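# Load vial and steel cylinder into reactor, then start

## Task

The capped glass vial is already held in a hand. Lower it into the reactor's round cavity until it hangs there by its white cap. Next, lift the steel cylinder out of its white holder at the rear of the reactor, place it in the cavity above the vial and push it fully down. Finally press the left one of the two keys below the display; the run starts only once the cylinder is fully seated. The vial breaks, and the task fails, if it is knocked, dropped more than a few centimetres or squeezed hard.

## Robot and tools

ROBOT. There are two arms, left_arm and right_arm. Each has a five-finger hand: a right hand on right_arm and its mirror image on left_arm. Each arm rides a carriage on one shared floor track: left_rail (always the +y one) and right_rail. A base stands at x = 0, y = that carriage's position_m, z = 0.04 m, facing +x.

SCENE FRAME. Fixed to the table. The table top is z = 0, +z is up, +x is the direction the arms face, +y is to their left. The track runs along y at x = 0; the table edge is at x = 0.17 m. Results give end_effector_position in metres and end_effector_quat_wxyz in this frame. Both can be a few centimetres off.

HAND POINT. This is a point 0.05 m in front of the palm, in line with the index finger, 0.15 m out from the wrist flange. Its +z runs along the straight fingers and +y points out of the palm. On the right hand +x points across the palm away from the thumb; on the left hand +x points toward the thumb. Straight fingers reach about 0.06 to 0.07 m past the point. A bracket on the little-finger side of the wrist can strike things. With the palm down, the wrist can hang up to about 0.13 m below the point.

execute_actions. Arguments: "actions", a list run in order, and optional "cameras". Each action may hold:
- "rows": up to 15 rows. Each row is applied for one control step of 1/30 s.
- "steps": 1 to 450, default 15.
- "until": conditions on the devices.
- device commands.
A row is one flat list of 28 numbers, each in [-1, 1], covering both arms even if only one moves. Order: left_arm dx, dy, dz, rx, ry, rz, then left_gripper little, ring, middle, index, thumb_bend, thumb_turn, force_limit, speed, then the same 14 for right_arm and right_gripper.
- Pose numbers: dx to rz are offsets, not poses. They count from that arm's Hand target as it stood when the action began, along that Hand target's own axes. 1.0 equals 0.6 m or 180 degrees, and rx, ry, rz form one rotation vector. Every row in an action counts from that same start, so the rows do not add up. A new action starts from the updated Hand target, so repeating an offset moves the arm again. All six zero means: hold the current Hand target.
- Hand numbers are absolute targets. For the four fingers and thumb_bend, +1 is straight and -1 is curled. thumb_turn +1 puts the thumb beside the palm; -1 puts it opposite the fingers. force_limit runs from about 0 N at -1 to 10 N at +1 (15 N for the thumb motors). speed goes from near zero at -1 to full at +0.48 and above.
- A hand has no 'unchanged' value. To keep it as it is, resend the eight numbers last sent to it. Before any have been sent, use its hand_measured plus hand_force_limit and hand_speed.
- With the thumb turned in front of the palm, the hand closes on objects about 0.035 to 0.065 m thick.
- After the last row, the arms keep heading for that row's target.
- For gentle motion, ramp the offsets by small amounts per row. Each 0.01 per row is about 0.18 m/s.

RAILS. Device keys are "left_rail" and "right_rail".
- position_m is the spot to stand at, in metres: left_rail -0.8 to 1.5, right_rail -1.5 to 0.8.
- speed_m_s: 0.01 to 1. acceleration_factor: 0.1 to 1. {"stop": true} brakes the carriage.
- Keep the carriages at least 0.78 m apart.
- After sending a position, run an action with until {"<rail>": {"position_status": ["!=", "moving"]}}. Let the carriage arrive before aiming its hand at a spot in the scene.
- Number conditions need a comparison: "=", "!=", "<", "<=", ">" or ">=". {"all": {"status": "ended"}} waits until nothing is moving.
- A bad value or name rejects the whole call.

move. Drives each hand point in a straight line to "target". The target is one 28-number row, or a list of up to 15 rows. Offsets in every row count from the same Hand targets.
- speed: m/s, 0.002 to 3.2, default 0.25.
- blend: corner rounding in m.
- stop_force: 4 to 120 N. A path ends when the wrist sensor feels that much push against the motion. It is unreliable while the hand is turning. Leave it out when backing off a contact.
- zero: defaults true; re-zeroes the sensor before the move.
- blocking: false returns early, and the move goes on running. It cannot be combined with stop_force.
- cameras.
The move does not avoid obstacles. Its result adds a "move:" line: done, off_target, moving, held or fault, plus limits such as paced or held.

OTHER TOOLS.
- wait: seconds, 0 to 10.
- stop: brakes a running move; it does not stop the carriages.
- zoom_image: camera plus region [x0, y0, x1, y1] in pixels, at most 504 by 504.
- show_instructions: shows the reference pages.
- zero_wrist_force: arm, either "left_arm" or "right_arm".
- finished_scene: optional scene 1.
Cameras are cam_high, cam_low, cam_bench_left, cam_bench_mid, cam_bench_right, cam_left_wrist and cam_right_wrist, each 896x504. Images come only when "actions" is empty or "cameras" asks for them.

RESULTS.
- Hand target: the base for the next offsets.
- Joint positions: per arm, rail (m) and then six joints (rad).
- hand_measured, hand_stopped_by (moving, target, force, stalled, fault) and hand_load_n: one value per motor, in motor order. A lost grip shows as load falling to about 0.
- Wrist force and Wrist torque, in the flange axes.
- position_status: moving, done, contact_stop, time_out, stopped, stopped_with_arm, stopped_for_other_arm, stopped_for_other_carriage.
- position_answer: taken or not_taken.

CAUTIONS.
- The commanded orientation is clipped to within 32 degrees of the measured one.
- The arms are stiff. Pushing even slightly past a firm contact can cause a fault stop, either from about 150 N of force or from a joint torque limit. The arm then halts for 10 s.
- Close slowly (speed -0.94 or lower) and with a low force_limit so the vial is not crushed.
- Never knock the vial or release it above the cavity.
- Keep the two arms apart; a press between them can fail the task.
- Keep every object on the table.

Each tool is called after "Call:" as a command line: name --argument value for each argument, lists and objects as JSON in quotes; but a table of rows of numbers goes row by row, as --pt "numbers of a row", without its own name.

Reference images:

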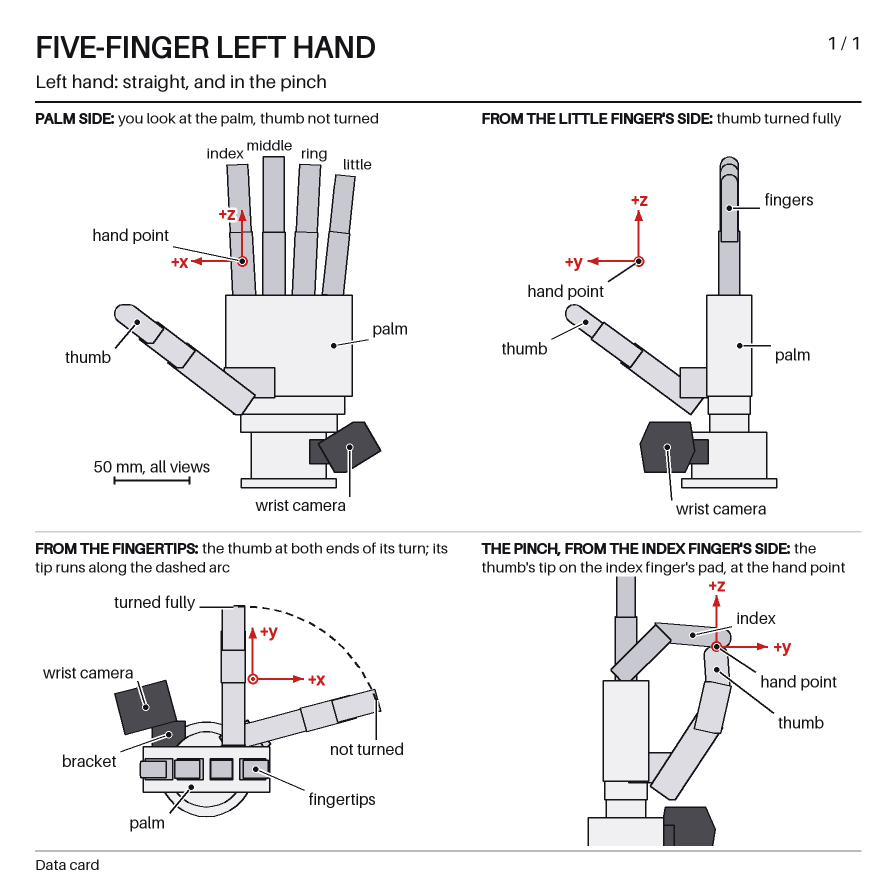

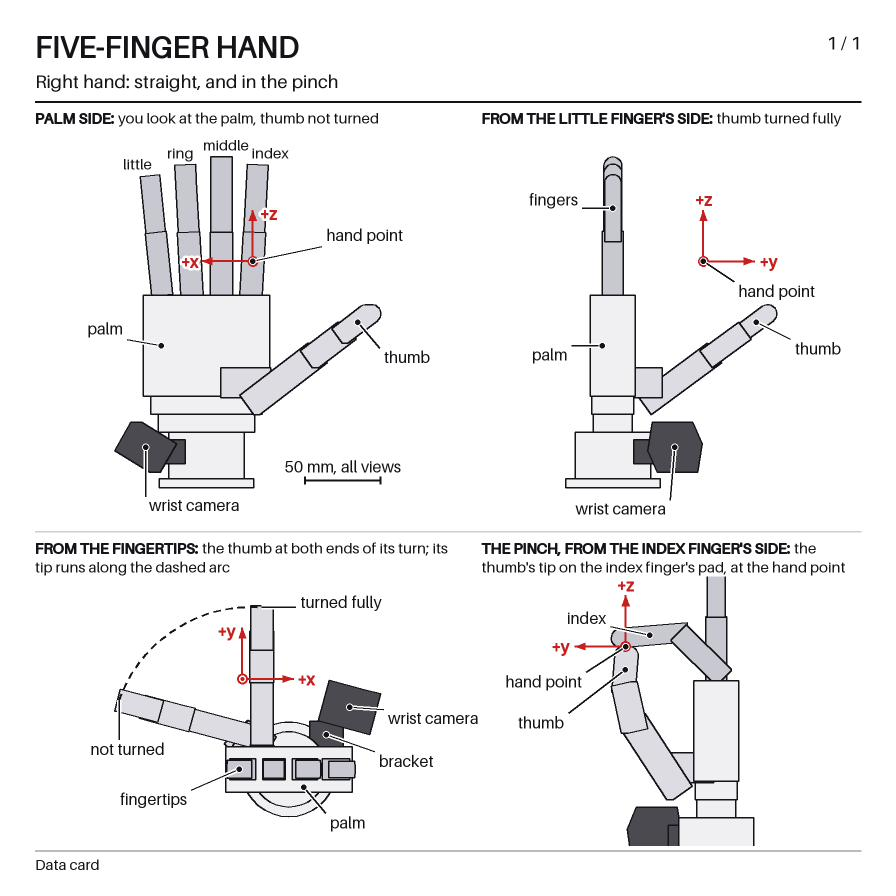

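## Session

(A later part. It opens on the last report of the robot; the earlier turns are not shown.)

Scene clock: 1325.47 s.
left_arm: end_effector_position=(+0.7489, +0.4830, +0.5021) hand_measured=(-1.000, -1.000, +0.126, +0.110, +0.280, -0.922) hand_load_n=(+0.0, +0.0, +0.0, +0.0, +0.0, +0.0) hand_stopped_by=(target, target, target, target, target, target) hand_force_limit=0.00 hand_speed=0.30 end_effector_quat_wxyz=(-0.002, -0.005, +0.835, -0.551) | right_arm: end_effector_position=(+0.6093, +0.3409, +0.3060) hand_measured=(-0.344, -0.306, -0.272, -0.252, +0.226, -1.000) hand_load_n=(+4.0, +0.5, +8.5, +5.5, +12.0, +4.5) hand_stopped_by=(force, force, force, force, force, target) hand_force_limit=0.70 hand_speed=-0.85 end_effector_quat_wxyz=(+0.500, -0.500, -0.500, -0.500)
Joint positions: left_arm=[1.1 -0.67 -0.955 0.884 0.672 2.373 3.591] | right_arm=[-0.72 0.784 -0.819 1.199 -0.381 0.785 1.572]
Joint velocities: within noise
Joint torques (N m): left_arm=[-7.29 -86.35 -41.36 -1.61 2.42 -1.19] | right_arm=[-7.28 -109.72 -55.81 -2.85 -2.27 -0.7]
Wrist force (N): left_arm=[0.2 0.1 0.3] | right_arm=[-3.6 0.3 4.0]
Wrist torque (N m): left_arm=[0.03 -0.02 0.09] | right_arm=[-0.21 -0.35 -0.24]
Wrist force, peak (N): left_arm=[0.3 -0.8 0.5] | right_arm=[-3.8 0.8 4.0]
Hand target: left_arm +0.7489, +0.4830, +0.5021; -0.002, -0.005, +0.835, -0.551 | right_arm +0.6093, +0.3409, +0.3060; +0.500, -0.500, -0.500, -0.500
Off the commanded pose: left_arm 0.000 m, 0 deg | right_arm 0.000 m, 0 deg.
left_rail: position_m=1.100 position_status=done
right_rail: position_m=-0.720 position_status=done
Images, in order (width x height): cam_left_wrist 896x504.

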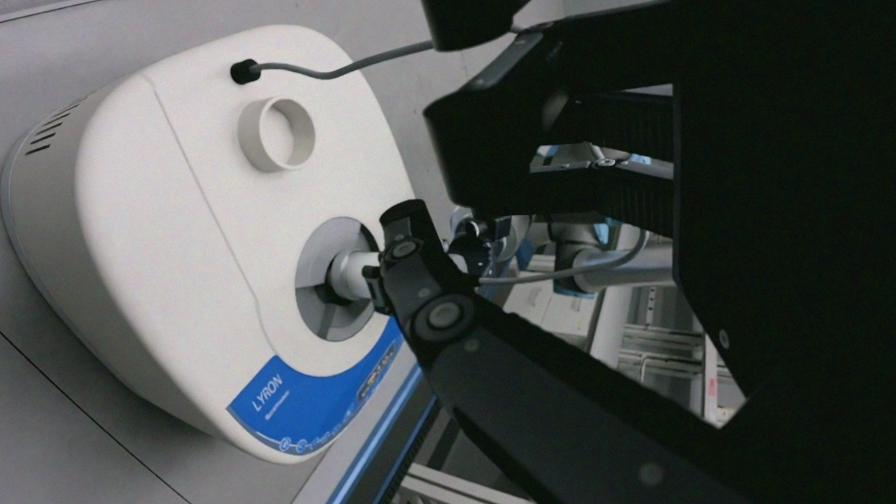

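Call:
move --pt "0 0 0 0 0 0 -1 -1 0.125 0.11 0.28 -0.922 0 0.3 0.008 0 0 0 0 0 -1 -1 -1 -1 -1 -1 0.7 -0.85" --pt "0 0 0 0 0 0 -1 -1 0.125 0.11 0.28 -0.922 0 0.3 0.008 -0.0075 0.0045 0 0 0 -1 -1 -1 -1 -1 -1 0.7 -0.85" --speed 0.03 --cameras '["cam_left_wrist","cam_high"]'

Call:
zoom_image --camera "cam_left_wrist" --region '[290, 210, 400, 350]'

Call:
zoom_image --camera "cam_left_wrist" --region '[315, 240, 375, 310]'

Call:
zoom_image --camera "cam_high" --region '[540, 250, 592, 302]'

Scene clock: 1374.90 s.
left_arm: end_effector_position=(+0.7489, +0.4830, +0.5021) hand_measured=(-1.000, -1.000, +0.126, +0.110, +0.280, -0.922) hand_load_n=(+0.0, +0.0, +0.0, +0.0, -0.5, +0.0) hand_stopped_by=(target, target, target, target, target, target) hand_force_limit=0.00 hand_speed=0.30 end_effector_quat_wxyz=(-0.002, -0.005, +0.835, -0.551) | right_arm: end_effector_position=(+0.6050, +0.3435, +0.3108) hand_measured=(-0.344, -0.306, -0.272, -0.252, +0.226, -1.000) hand_load_n=(+3.0, +0.0, +8.5, +5.5, +12.0, +5.0) hand_stopped_by=(force, force, force, force, force, target) hand_force_limit=0.70 hand_speed=-0.85 end_effector_quat_wxyz=(+0.500, -0.500, -0.500, -0.500)
Joint positions: left_arm=[1.1 -0.67 -0.955 0.884 0.672 2.373 3.591] | right_arm=[-0.72 0.789 -0.823 1.196 -0.374 0.79 1.572]
Joint torques (N m): left_arm=[6.64 -90.61 -36.14 -1.99 2.53 1.02] | right_arm=[6.23 -124.63 -44.45 -4.51 3.1 -0.3]
Wrist force (N): left_arm=[0.2 0.2 0.2] | right_arm=[-5.3 -0.3 3.6]
Wrist torque (N m): left_arm=[0.05 -0.02 0.09] | right_arm=[-0.20 -0.28 -0.20]
Wrist force, peak (N): left_arm=[0.2 -0.7 0.8] | right_arm=[-5.9 -0.2 3.9]
Hand target: left_arm +0.7489, +0.4830, +0.5021; -0.002, -0.005, +0.835, -0.551 | right_arm +0.6048, +0.3436, +0.3108; +0.500, -0.500, -0.500, -0.500
Off the commanded pose: left_arm 0.000 m, 0 deg | right_arm 0.000 m, 0 deg.
left_rail: position_m=1.100 position_status=done
right_rail: position_m=-0.720 position_status=done
move: done
Images, in order (width x height): cam_high 896x504, cam_left_wrist 896x504.

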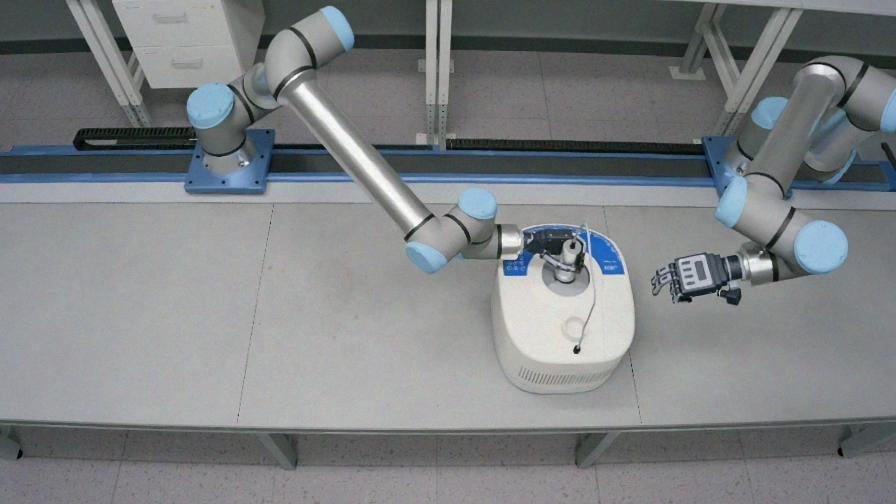

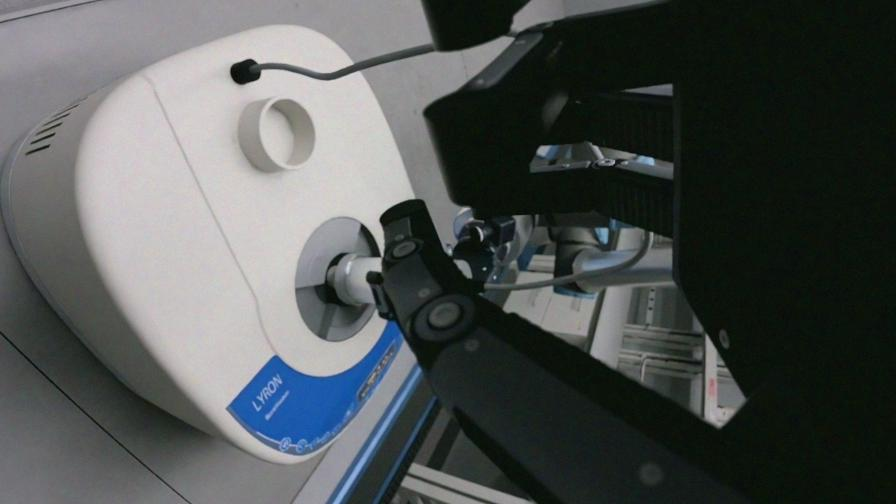

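Scaled by 3.600 from the camera's 896x504 image, which has a finer 1280x720 frame.

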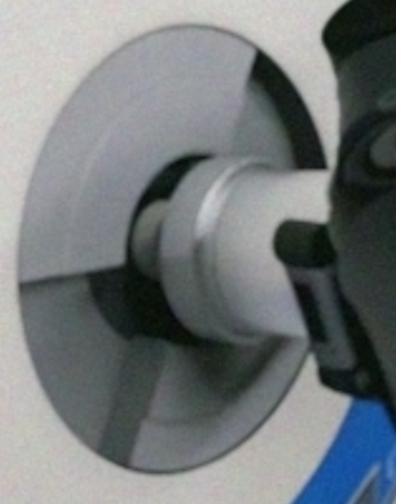

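Scaled by 7.200 from the camera's 896x504 image, which has a finer 1280x720 frame.

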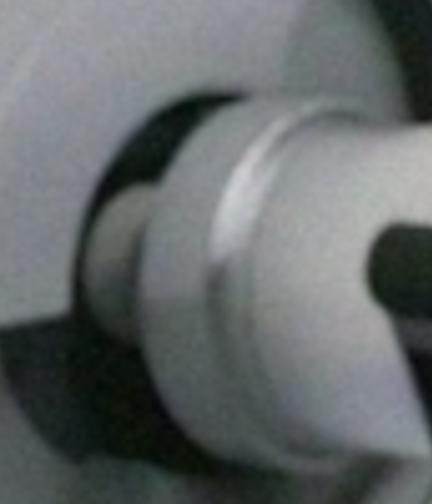

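Scaled by 9.692 from the camera's 896x504 image, which has a finer 1280x720 frame.

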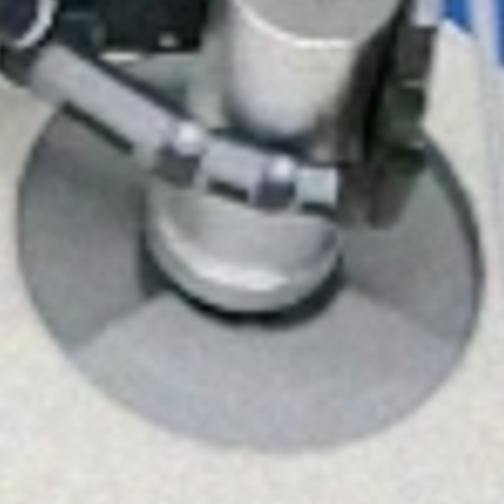

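Call:
move --target '[0,0,0,0,0,0,-1,-1,0.125,0.11,0.28,-0.922,0,0.3,0,0.002,0.0005,0,0,0,-1,-1,-1,-1,-1,-1,0.7,-0.85]' --speed 0.03

Call:
move --target '[0,0,0,0,0,0,-1,-1,0.125,0.11,0.28,-0.922,0,0.3,-0.03,0,0,0,0,0,-1,-1,-1,-1,-1,-1,0.7,-0.85]' --speed 0.012 --stop_force 4 --cameras '["cam_left_wrist"]'

Call:
zoom_image --camera "cam_left_wrist" --region '[315, 240, 375, 310]'

Scene clock: 1403.57 s.
left_arm: end_effector_position=(+0.7489, +0.4830, +0.5021) hand_measured=(-1.000, -1.000, +0.126, +0.110, +0.280, -0.922) hand_load_n=(+0.0, +0.0, +0.0, +0.0, +0.0, +0.0) hand_stopped_by=(target, target, target, target, target, target) hand_force_limit=0.00 hand_speed=0.30 end_effector_quat_wxyz=(-0.002, -0.005, +0.835, -0.551) | right_arm: end_effector_position=(+0.6059, +0.3439, +0.3108) hand_measured=(-0.344, -0.306, -0.272, -0.252, +0.226, -1.000) hand_load_n=(+3.5, +0.0, +9.0, +6.0, +12.0, +5.0) hand_stopped_by=(force, force, force, force, force, target) hand_force_limit=0.70 hand_speed=-0.85 end_effector_quat_wxyz=(+0.500, -0.500, -0.500, -0.500)
Joint positions: left_arm=[1.1 -0.67 -0.955 0.884 0.672 2.373 3.591] | right_arm=[-0.72 0.789 -0.821 1.194 -0.373 0.789 1.572]
Joint torques (N m): left_arm=[16.14 -94.02 -35.22 -1.88 2.24 2.09] | right_arm=[-11.14 -99.61 -57.87 -0.18 -2.79 -1.2]
Wrist force (N): left_arm=[-0.2 -0.4 0.4] | right_arm=[-5.5 -0.4 3.9]
Wrist torque (N m): left_arm=[-0.05 0.04 0.08] | right_arm=[-0.24 -0.28 -0.21]
Wrist force, peak (N): left_arm=[0.5 -0.3 0.7] | right_arm=[-5.8 -0.3 4.1]
Hand target: left_arm +0.7489, +0.4830, +0.5021; -0.002, -0.005, +0.835, -0.551 | right_arm +0.6060, +0.3439, +0.3108; +0.500, -0.500, -0.500, -0.500
Off the commanded pose: left_arm 0.000 m, 0 deg | right_arm 0.000 m, 0 deg.
left_rail: position_m=1.100 position_status=done
right_rail: position_m=-0.720 position_status=done
move: done

Scene clock: 1405.37 s.
left_arm: end_effector_position=(+0.7489, +0.4830, +0.5021) hand_measured=(-1.000, -1.000, +0.126, +0.110, +0.280, -0.922) hand_load_n=(+0.0, +0.0, +0.0, +0.0, +0.0, +0.0) hand_stopped_by=(target, target, target, target, target, target) hand_force_limit=0.00 hand_speed=0.30 end_effector_quat_wxyz=(-0.002, -0.005, +0.835, -0.551) | right_arm: end_effector_position=(+0.6060, +0.3439, +0.3060) hand_measured=(-0.344, -0.306, -0.272, -0.252, +0.226, -1.000) hand_load_n=(+3.5, +0.0, +8.5, +5.5, +12.0, +4.5) hand_stopped_by=(force, force, force, force, force, target) hand_force_limit=0.70 hand_speed=-0.85 end_effector_quat_wxyz=(+0.500, -0.500, -0.500, -0.500)
Joint positions: left_arm=[1.1 -0.67 -0.955 0.884 0.672 2.373 3.591] | right_arm=[-0.72 0.789 -0.818 1.197 -0.38 0.789 1.572]
Joint torques (N m): left_arm=[14.45 -94.59 -35.7 -1.79 2.31 1.73] | right_arm=[-10.25 -122.52 -56.66 -0.2 3.41 -1.3]
Wrist force (N): left_arm=[0.3 -0.3 0.1] | right_arm=[-3.7 -0.2 4.3]
Wrist torque (N m): left_arm=[-0.03 -0.04 0.11] | right_arm=[-0.20 -0.33 -0.18]
Wrist force, peak (N): left_arm=[0.6 -0.4 0.7] | right_arm=[4.8 -3.6 4.8]
Hand target: left_arm +0.7489, +0.4830, +0.5021; -0.002, -0.005, +0.835, -0.551 | right_arm +0.6060, +0.3439, +0.3060; +0.500, -0.500, -0.500, -0.500 (not the last commanded pose)
Off the commanded pose: left_arm 0.000 m, 0 deg | right_arm 0.013 m, 0 deg.
left_rail: position_m=1.100 position_status=done
right_rail: position_m=-0.720 position_status=done
move: contact (right_arm)
Images, in order (width x height): cam_left_wrist 896x504.

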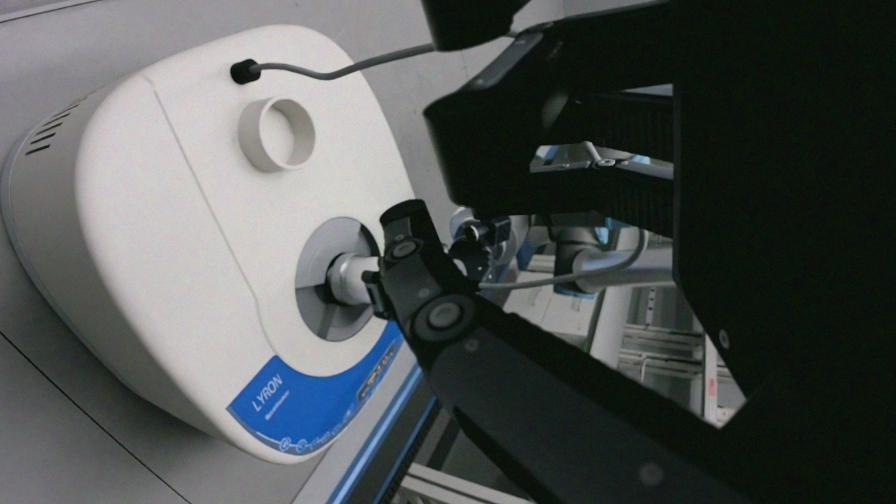

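Scaled by 7.200 from the camera's 896x504 image, which has a finer 1280x720 frame.

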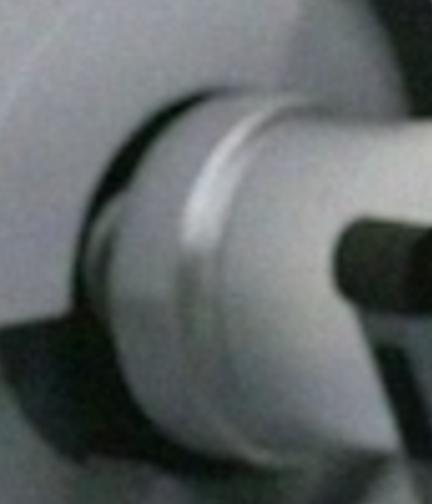

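Call:
execute_actions --actions '[]' --cameras '["cam_low"]'

Scene clock: 1411.50 s.
left_arm: end_effector_position=(+0.7489, +0.4830, +0.5021) hand_measured=(-1.000, -1.000, +0.126, +0.110, +0.280, -0.922) hand_load_n=(+0.0, +0.0, +0.0, +0.0, +0.0, +0.0) hand_stopped_by=(target, target, target, target, target, target) hand_force_limit=0.00 hand_speed=0.30 end_effector_quat_wxyz=(-0.002, -0.005, +0.835, -0.551) | right_arm: end_effector_position=(+0.6060, +0.3439, +0.3060) hand_measured=(-0.344, -0.306, -0.272, -0.252, +0.226, -1.000) hand_load_n=(+3.5, +0.5, +9.0, +5.5, +12.0, +4.5) hand_stopped_by=(force, force, force, force, force, target) hand_force_limit=0.70 hand_speed=-0.85 end_effector_quat_wxyz=(+0.500, -0.500, -0.500, -0.500)
Joint positions: left_arm=[1.1 -0.67 -0.955 0.884 0.672 2.373 3.591] | right_arm=[-0.72 0.789 -0.818 1.197 -0.38 0.789 1.572]
Joint velocities: within noise
Joint torques (N m): left_arm=[14.95 -96.82 -35.59 -2.07 2.74 1.53] | right_arm=[-9.32 -122.52 -56.59 -3.6 3.27 -0.55]
Wrist force (N): left_arm=[0.3 -0.2 0.4] | right_arm=[-4.0 -0.3 3.9]
Wrist torque (N m): left_arm=[-0.02 -0.04 0.11] | right_arm=[-0.18 -0.30 -0.19]
Wrist force, peak (N): left_arm=[0.3 -0.6 0.7] | right_arm=[-4.5 -0.4 4.5]
Hand target: left_arm +0.7489, +0.4830, +0.5021; -0.002, -0.005, +0.835, -0.551 | right_arm +0.6060, +0.3439, +0.3060; +0.500, -0.500, -0.500, -0.500 (not the last commanded pose)
Off the commanded pose: left_arm 0.000 m, 0 deg | right_arm 0.013 m, 0 deg.
left_rail: position_m=1.100 position_status=done
right_rail: position_m=-0.720 position_status=done
Images, in order (width x height): cam_low 896x504.

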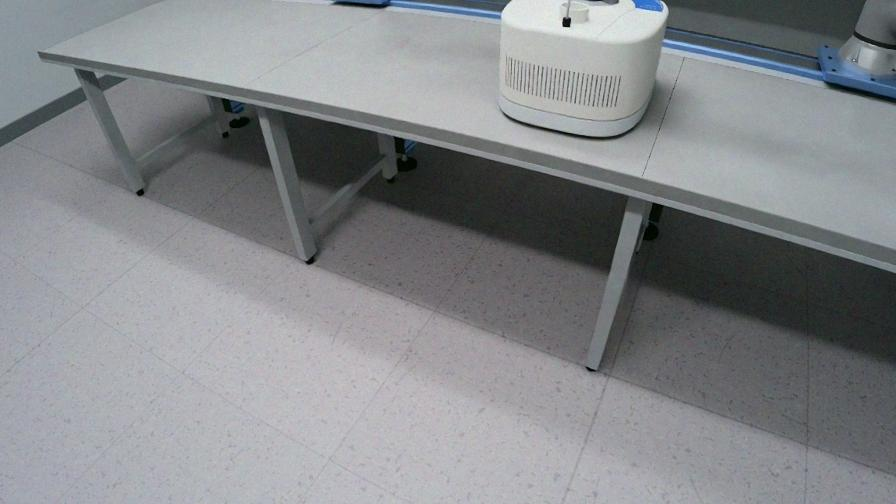

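Call:
move --pt "0 0 0 0 0 0 -1 -1 0.125 0.11 0.28 -0.922 0 0.3 0.004 0 0 0 0 0 -1 -1 -1 -1 -1 -1 0.7 -0.85" --pt "0 0 0 0 0 0 -1 -1 0.125 0.11 0.28 -0.922 0 0.3 0.004 0.0047 -0.0015 0 0 0 -1 -1 -1 -1 -1 -1 0.7 -0.85" --pt "0 0 0 0 0 0 -1 -1 0.125 0.11 0.28 -0.922 0 0.3 -0.0133 0.0047 -0.0015 0 0 0 -1 -1 -1 -1 -1 -1 0.7 -0.85" --speed 0.012 --stop_force 4 --cameras '["cam_left_wrist"]'

Call:
zoom_image --camera "cam_left_wrist" --region '[315, 240, 375, 310]'

Scene clock: 1444.73 s.
left_arm: end_effector_position=(+0.7489, +0.4830, +0.5021) hand_measured=(-1.000, -1.000, +0.126, +0.110, +0.280, -0.922) hand_load_n=(+0.0, -0.5, +0.0, +0.0, +0.0, +0.0) hand_stopped_by=(target, target, target, target, target, target) hand_force_limit=0.00 hand_speed=0.30 end_effector_quat_wxyz=(-0.002, -0.005, +0.835, -0.551) | right_arm: end_effector_position=(+0.6088, +0.3431, +0.3060) hand_measured=(-0.344, -0.306, -0.272, -0.252, +0.226, -1.000) hand_load_n=(+4.0, +0.0, +8.5, +5.5, +12.0, +4.0) hand_stopped_by=(force, force, force, force, force, target) hand_force_limit=0.70 hand_speed=-0.85 end_effector_quat_wxyz=(+0.500, -0.500, -0.500, -0.500)
Joint positions: left_arm=[1.1 -0.67 -0.955 0.884 0.672 2.373 3.591] | right_arm=[-0.72 0.786 -0.817 1.195 -0.379 0.787 1.572]
Joint torques (N m): left_arm=[13.81 -102.74 -36.65 -2.09 2.23 1.85] | right_arm=[-7.31 -121.13 -56.25 0.03 3.48 0.52]
Wrist force (N): left_arm=[0.0 -0.5 0.6] | right_arm=[-2.2 -0.5 4.5]
Wrist torque (N m): left_arm=[-0.07 0.01 0.11] | right_arm=[-0.20 -0.40 -0.13]
Wrist force, peak (N): left_arm=[0.3 -0.9 0.4] | right_arm=[6.4 -4.4 5.3]
Hand target: left_arm +0.7489, +0.4830, +0.5021; -0.002, -0.005, +0.835, -0.551 | right_arm +0.6088, +0.3431, +0.3060; +0.500, -0.500, -0.500, -0.500 (not the last commanded pose)
Off the commanded pose: left_arm 0.000 m, 0 deg | right_arm 0.008 m, 0 deg.
left_rail: position_m=1.100 position_status=done
right_rail: position_m=-0.720 position_status=done
move: contact (right_arm); path passed 2 of 3 targets
Images, in order (width x height): cam_left_wrist 896x504.

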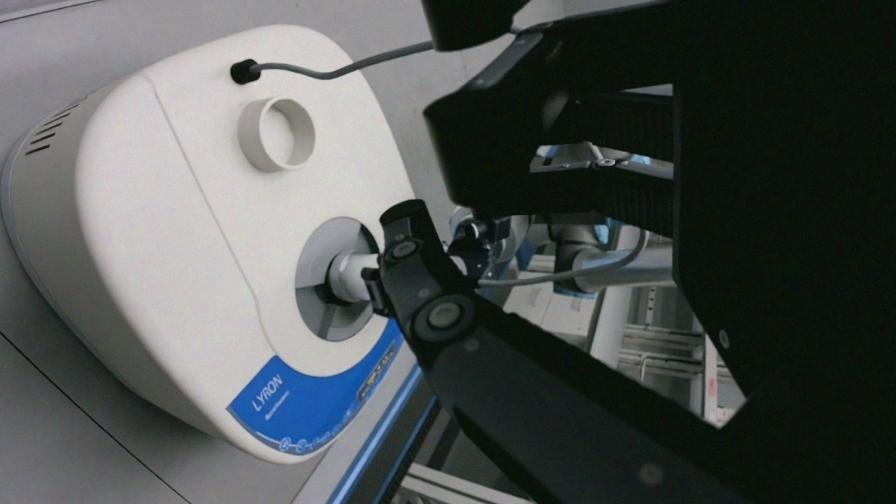

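Scaled by 7.200 from the camera's 896x504 image, which has a finer 1280x720 frame.

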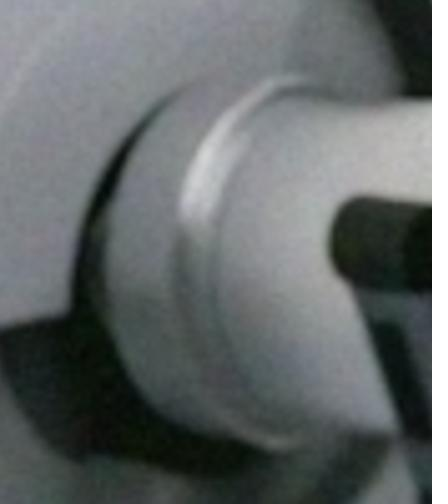

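Call:
move --target '[0.023,0.267,0.084,0.296,0,0,-1,-1,0.125,0.11,0.28,-0.922,0,0.3,0.24,0,0,0,0,0,-1,-1,-1,-1,-1,-1,0.7,-0.85]' --speed 0.15 --cameras '["cam_left_wrist","cam_high","cam_bench_right"]'

Scene clock: 1496.67 s.
left_arm: end_effector_position=(+0.7335, +0.4997, +0.3351) hand_measured=(-1.000, -1.000, +0.126, +0.110, +0.280, -0.922) hand_load_n=(+0.0, +0.0, +0.0, +0.0, +0.0, +0.0) hand_stopped_by=(target, target, target, target, target, target) hand_force_limit=0.00 hand_speed=0.30 end_effector_quat_wxyz=(-0.001, +0.006, -0.499, +0.866) | right_arm: end_effector_position=(+0.6088, +0.3430, +0.4500) hand_measured=(-0.344, -0.306, -0.272, -0.252, +0.226, -1.000) hand_load_n=(+3.0, +0.0, +8.5, +5.5, +12.0, +5.0) hand_stopped_by=(force, force, force, force, force, target) hand_force_limit=0.70 hand_speed=-0.85 end_effector_quat_wxyz=(+0.500, -0.500, -0.500, -0.500)
Joint positions: left_arm=[1.1 -0.629 -1.012 1.79 -1.547 2.337 2.541] | right_arm=[-0.72 0.786 -0.887 1.054 -0.168 0.787 1.572]
Joint torques (N m): left_arm=[-19.53 -70.89 -25.87 -7.49 -2.7 -2.69] | right_arm=[-12 -122.81 -61.53 -0.21 -2.77 -2.02]
Wrist force (N): left_arm=[-0.2 -0.1 2.1] | right_arm=[-5.8 -0.4 3.4]
Wrist torque (N m): left_arm=[0.13 -0.02 0.15] | right_arm=[-0.23 -0.24 -0.19]
Wrist force, peak (N): left_arm=[-0.5 0.4 2.4] | right_arm=[-6.3 -0.4 3.7]
Hand target: left_arm +0.7336, +0.4997, +0.3351; -0.001, +0.006, -0.499, +0.866 | right_arm +0.6088, +0.3430, +0.4500; +0.500, -0.500, -0.500, -0.500
Off the commanded pose: left_arm 0.000 m, 0 deg | right_arm 0.000 m, 0 deg.
left_rail: position_m=1.100 position_status=done
right_rail: position_m=-0.720 position_status=done
move: done
Images, in order (width x height): cam_high 896x504, cam_bench_right 896x504, cam_left_wrist 896x504.

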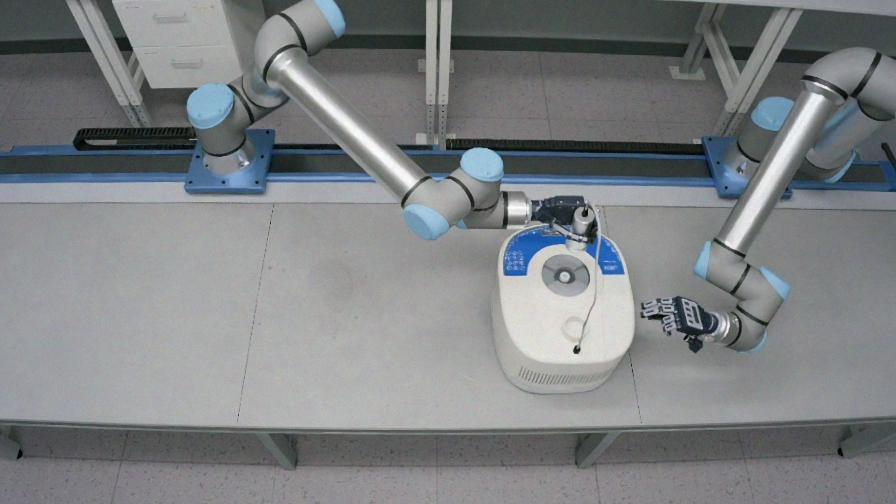

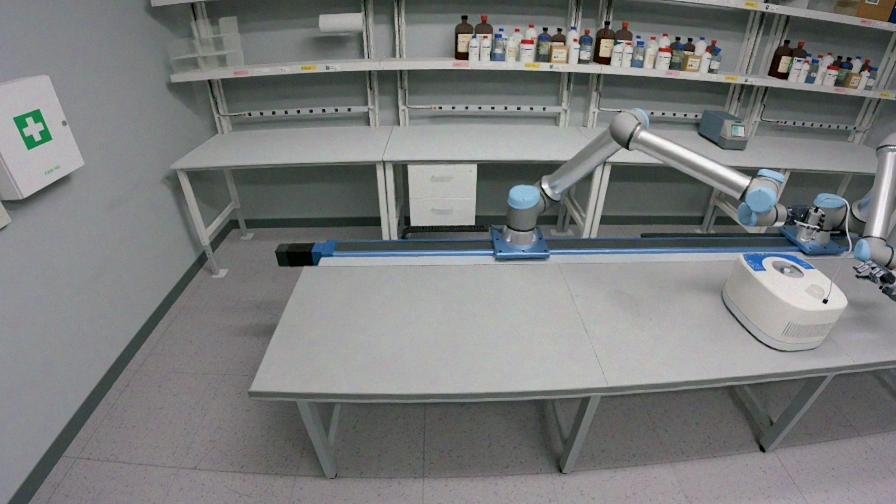

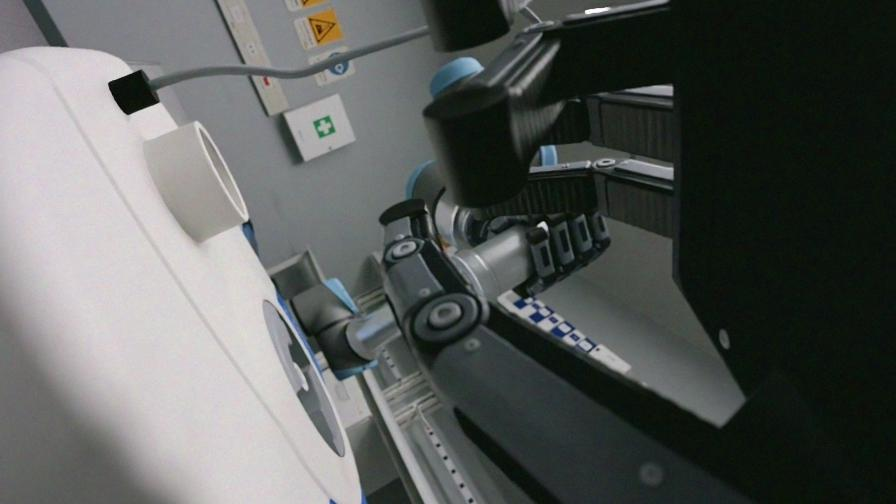

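Call:
zoom_image --camera "cam_left_wrist" --region '[250, 290, 370, 470]'

Call:
zoom_image --camera "cam_left_wrist" --region '[400, 180, 620, 340]'

Call:
zoom_image --camera "cam_high" --region '[540, 250, 592, 302]'

Scaled by 2.800 from the camera's 896x504 image, which has a finer 1280x720 frame.

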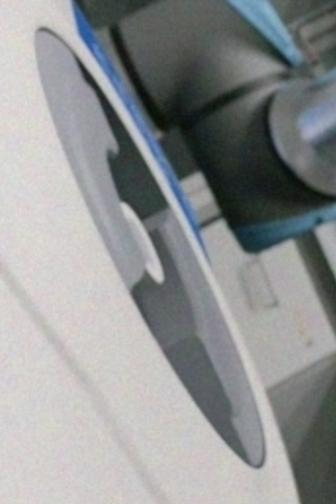

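Scaled by 2.291 from the camera's 896x504 image, which has a finer 1280x720 frame.

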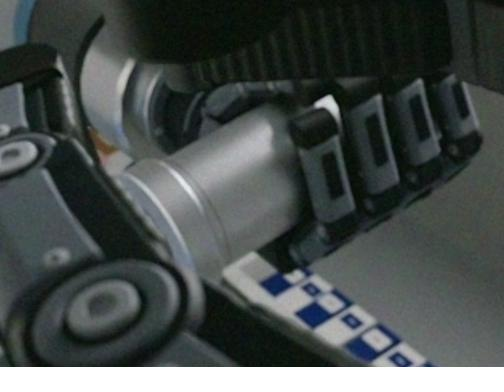

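Scaled by 9.692 from the camera's 896x504 image, which has a finer 1280x720 frame.

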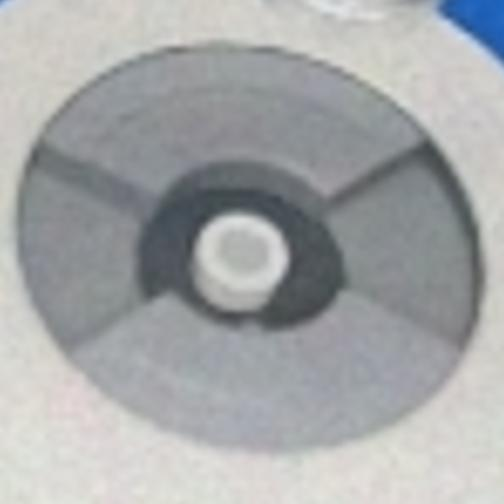

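Call:
execute_actions --actions '[{"rows":[[0,0,0,0,0,0,-1,-1,0.125,0.11,0.28,1,0,0.3,0,0,0,0,0,0,-1,-1,-1,-1,-1,-1,0.7,-0.85]],"steps":30}]' --cameras '["cam_left_wrist"]'

Call:
zoom_image --camera "cam_left_wrist" --region '[400, 180, 620, 340]'

Scene clock: 1520.10 s.
left_arm: end_effector_position=(+0.7335, +0.4997, +0.3351) hand_measured=(-1.000, -1.000, +0.126, +0.110, +0.280, +1.000) hand_load_n=(+0.0, +0.0, +0.0, +0.0, +0.0, -0.5) hand_stopped_by=(target, target, target, target, target, target) hand_force_limit=0.00 hand_speed=0.30 end_effector_quat_wxyz=(-0.001, +0.006, -0.499, +0.866) | right_arm: end_effector_position=(+0.6088, +0.3430, +0.4500) hand_measured=(-0.344, -0.306, -0.272, -0.252, +0.226, -1.000) hand_load_n=(+3.0, +0.0, +8.5, +5.5, +12.0, +5.0) hand_stopped_by=(force, force, force, force, force, target) hand_force_limit=0.70 hand_speed=-0.85 end_effector_quat_wxyz=(+0.500, -0.500, -0.500, -0.500)
Joint positions: left_arm=[1.1 -0.629 -1.012 1.79 -1.547 2.337 2.54] | right_arm=[-0.72 0.786 -0.887 1.054 -0.168 0.787 1.572]
Joint torques (N m): left_arm=[-18 -70.6 -27.31 -6.96 -1.39 -3.24] | right_arm=[-11.39 -122.19 -61.84 -0.23 -2.71 -2.36]
Wrist force (N): left_arm=[-0.5 0.4 2.2] | right_arm=[-5.8 -0.1 3.6]
Wrist torque (N m): left_arm=[0.20 0.03 0.13] | right_arm=[-0.20 -0.26 -0.18]
Wrist force, peak (N): left_arm=[-0.3 0.0 2.6] | right_arm=[-6.3 -0.1 3.9]
Hand target: left_arm +0.7336, +0.4997, +0.3351; -0.001, +0.006, -0.499, +0.866 | right_arm +0.6088, +0.3430, +0.4500; +0.500, -0.500, -0.500, -0.500
Off the commanded pose: left_arm 0.000 m, 0 deg | right_arm 0.000 m, 0 deg.
left_rail: position_m=1.100 position_status=done
right_rail: position_m=-0.720 position_status=done
Images, in order (width x height): cam_left_wrist 896x504.

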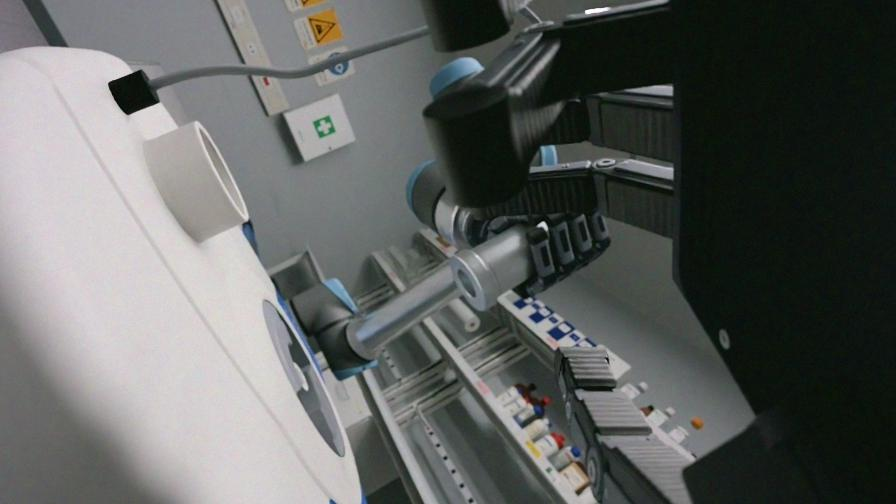

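Scaled by 2.291 from the camera's 896x504 image, which has a finer 1280x720 frame.

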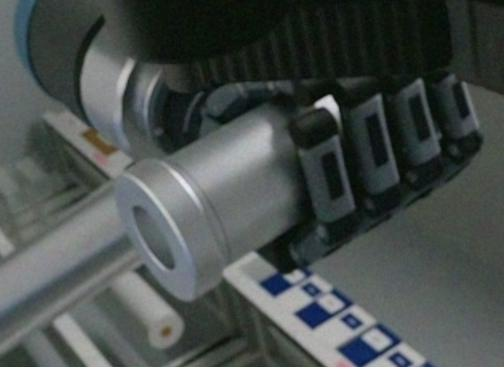

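Call:
zoom_image --camera "cam_left_wrist" --region '[440, 235, 520, 315]'

Call:
zoom_image --camera "cam_left_wrist" --region '[250, 290, 370, 470]'

Scaled by 6.300 from the camera's 896x504 image, which has a finer 1280x720 frame.

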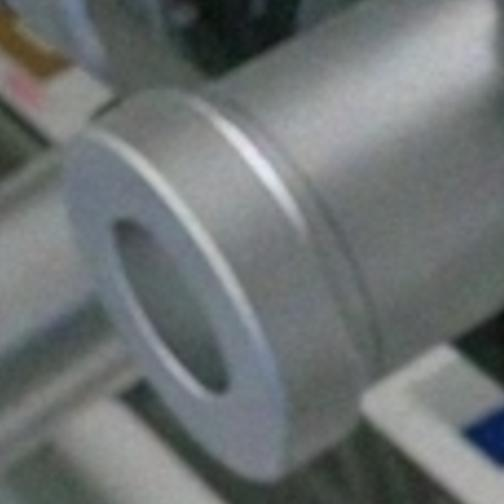

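Scaled by 2.800 from the camera's 896x504 image, which has a finer 1280x720 frame.

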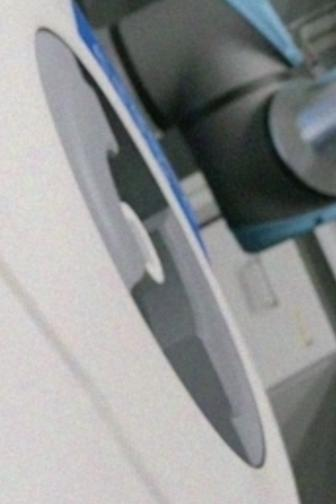

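Call:
move --target '[0,0,0,0,0,0,-1,-1,0.125,0.11,0.28,1,0,0.3,-0.2233,0,0,0,0,0,-1,-1,-1,-1,-1,-1,0.7,-0.85]' --speed 0.12 --cameras '["cam_left_wrist","cam_high"]'

Call:
zoom_image --camera "cam_left_wrist" --region '[250, 290, 380, 470]'

Call:
zoom_image --camera "cam_left_wrist" --region '[280, 330, 360, 420]'

Call:
zoom_image --camera "cam_high" --region '[540, 250, 592, 302]'

Scene clock: 1540.93 s.
left_arm: end_effector_position=(+0.7335, +0.4997, +0.3351) hand_measured=(-1.000, -1.000, +0.126, +0.110, +0.280, +1.000) hand_load_n=(+0.0, +0.0, +0.0, +0.0, +0.0, +0.0) hand_stopped_by=(target, target, target, target, target, target) hand_force_limit=0.00 hand_speed=0.30 end_effector_quat_wxyz=(-0.001, +0.006, -0.499, +0.866) | right_arm: end_effector_position=(+0.6088, +0.3430, +0.3162) hand_measured=(-0.344, -0.306, -0.272, -0.252, +0.226, -1.000) hand_load_n=(+3.0, +0.0, +8.5, +5.5, +12.0, +5.0) hand_stopped_by=(force, force, force, force, force, target) hand_force_limit=0.70 hand_speed=-0.85 end_effector_quat_wxyz=(+0.500, -0.500, -0.500, -0.500)
Joint positions: left_arm=[1.1 -0.629 -1.012 1.79 -1.547 2.337 2.54] | right_arm=[-0.72 0.786 -0.823 1.187 -0.365 0.787 1.572]
Joint torques (N m): left_arm=[-17.3 -72.82 -37.12 -6.12 0.07 -2.96] | right_arm=[4.03 -99.9 -45.21 -5.92 3.42 3.98]
Wrist force (N): left_arm=[-0.4 0.0 2.2] | right_arm=[-5.6 -0.2 3.8]
Wrist torque (N m): left_arm=[0.14 0.01 0.15] | right_arm=[-0.21 -0.24 -0.17]
Wrist force, peak (N): left_arm=[0.0 0.3 2.6] | right_arm=[-7.4 -0.3 3.7]
Hand target: left_arm +0.7336, +0.4997, +0.3351; -0.001, +0.006, -0.499, +0.866 | right_arm +0.6088, +0.3431, +0.3160; +0.500, -0.500, -0.500, -0.500
Off the commanded pose: left_arm 0.000 m, 0 deg | right_arm 0.000 m, 0 deg.
left_rail: position_m=1.100 position_status=done
right_rail: position_m=-0.720 position_status=done
move: done
Images, in order (width x height): cam_high 896x504, cam_left_wrist 896x504.

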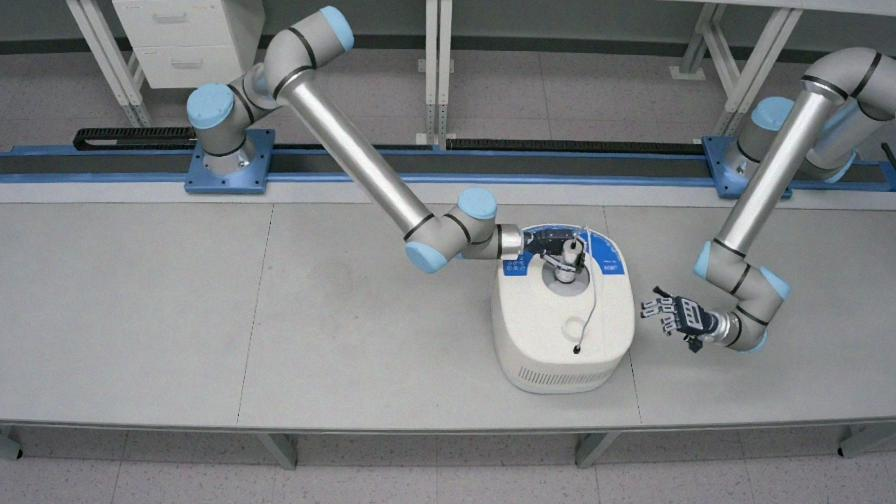

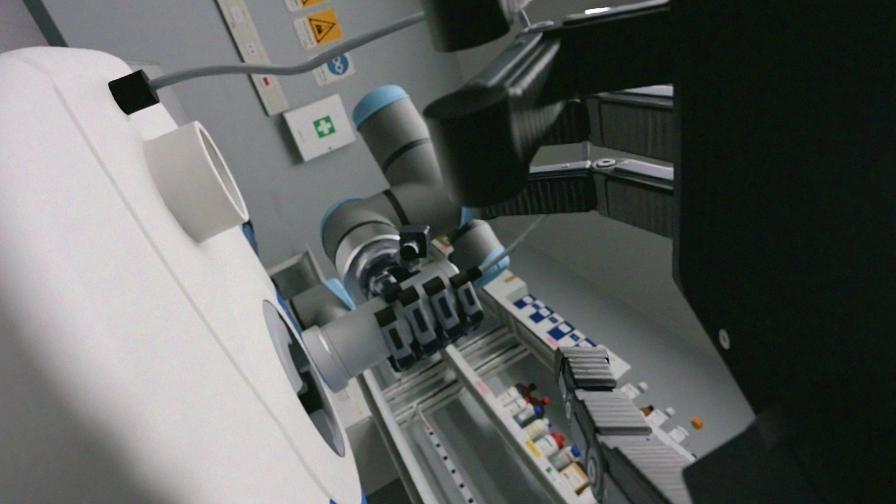

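Scaled by 2.800 from the camera's 896x504 image, which has a finer 1280x720 frame.

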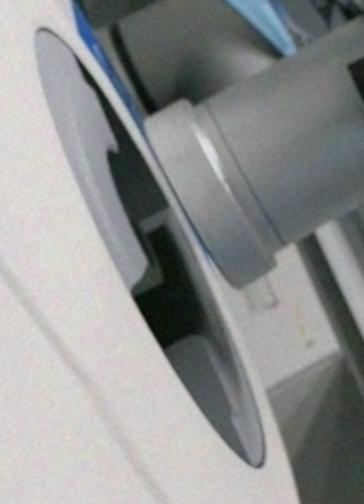

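Scaled by 5.600 from the camera's 896x504 image, which has a finer 1280x720 frame.

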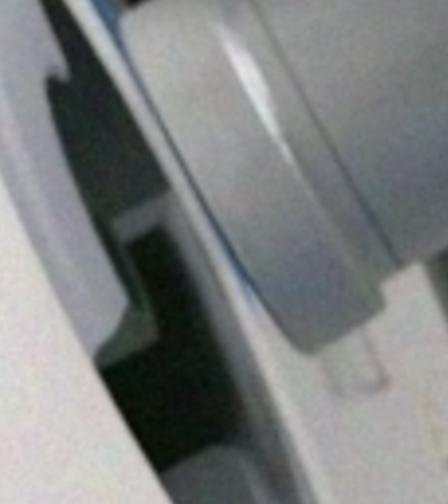

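Scaled by 9.692 from the camera's 896x504 image, which has a finer 1280x720 frame.

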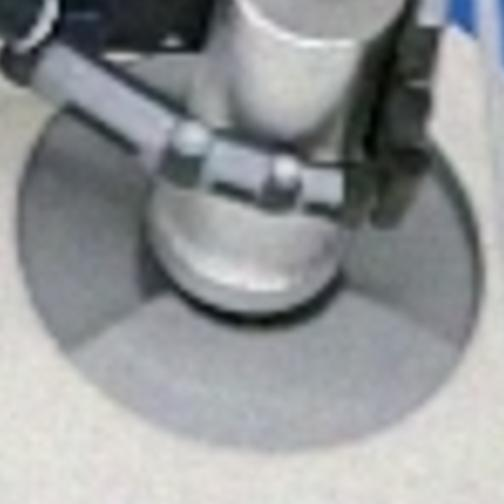

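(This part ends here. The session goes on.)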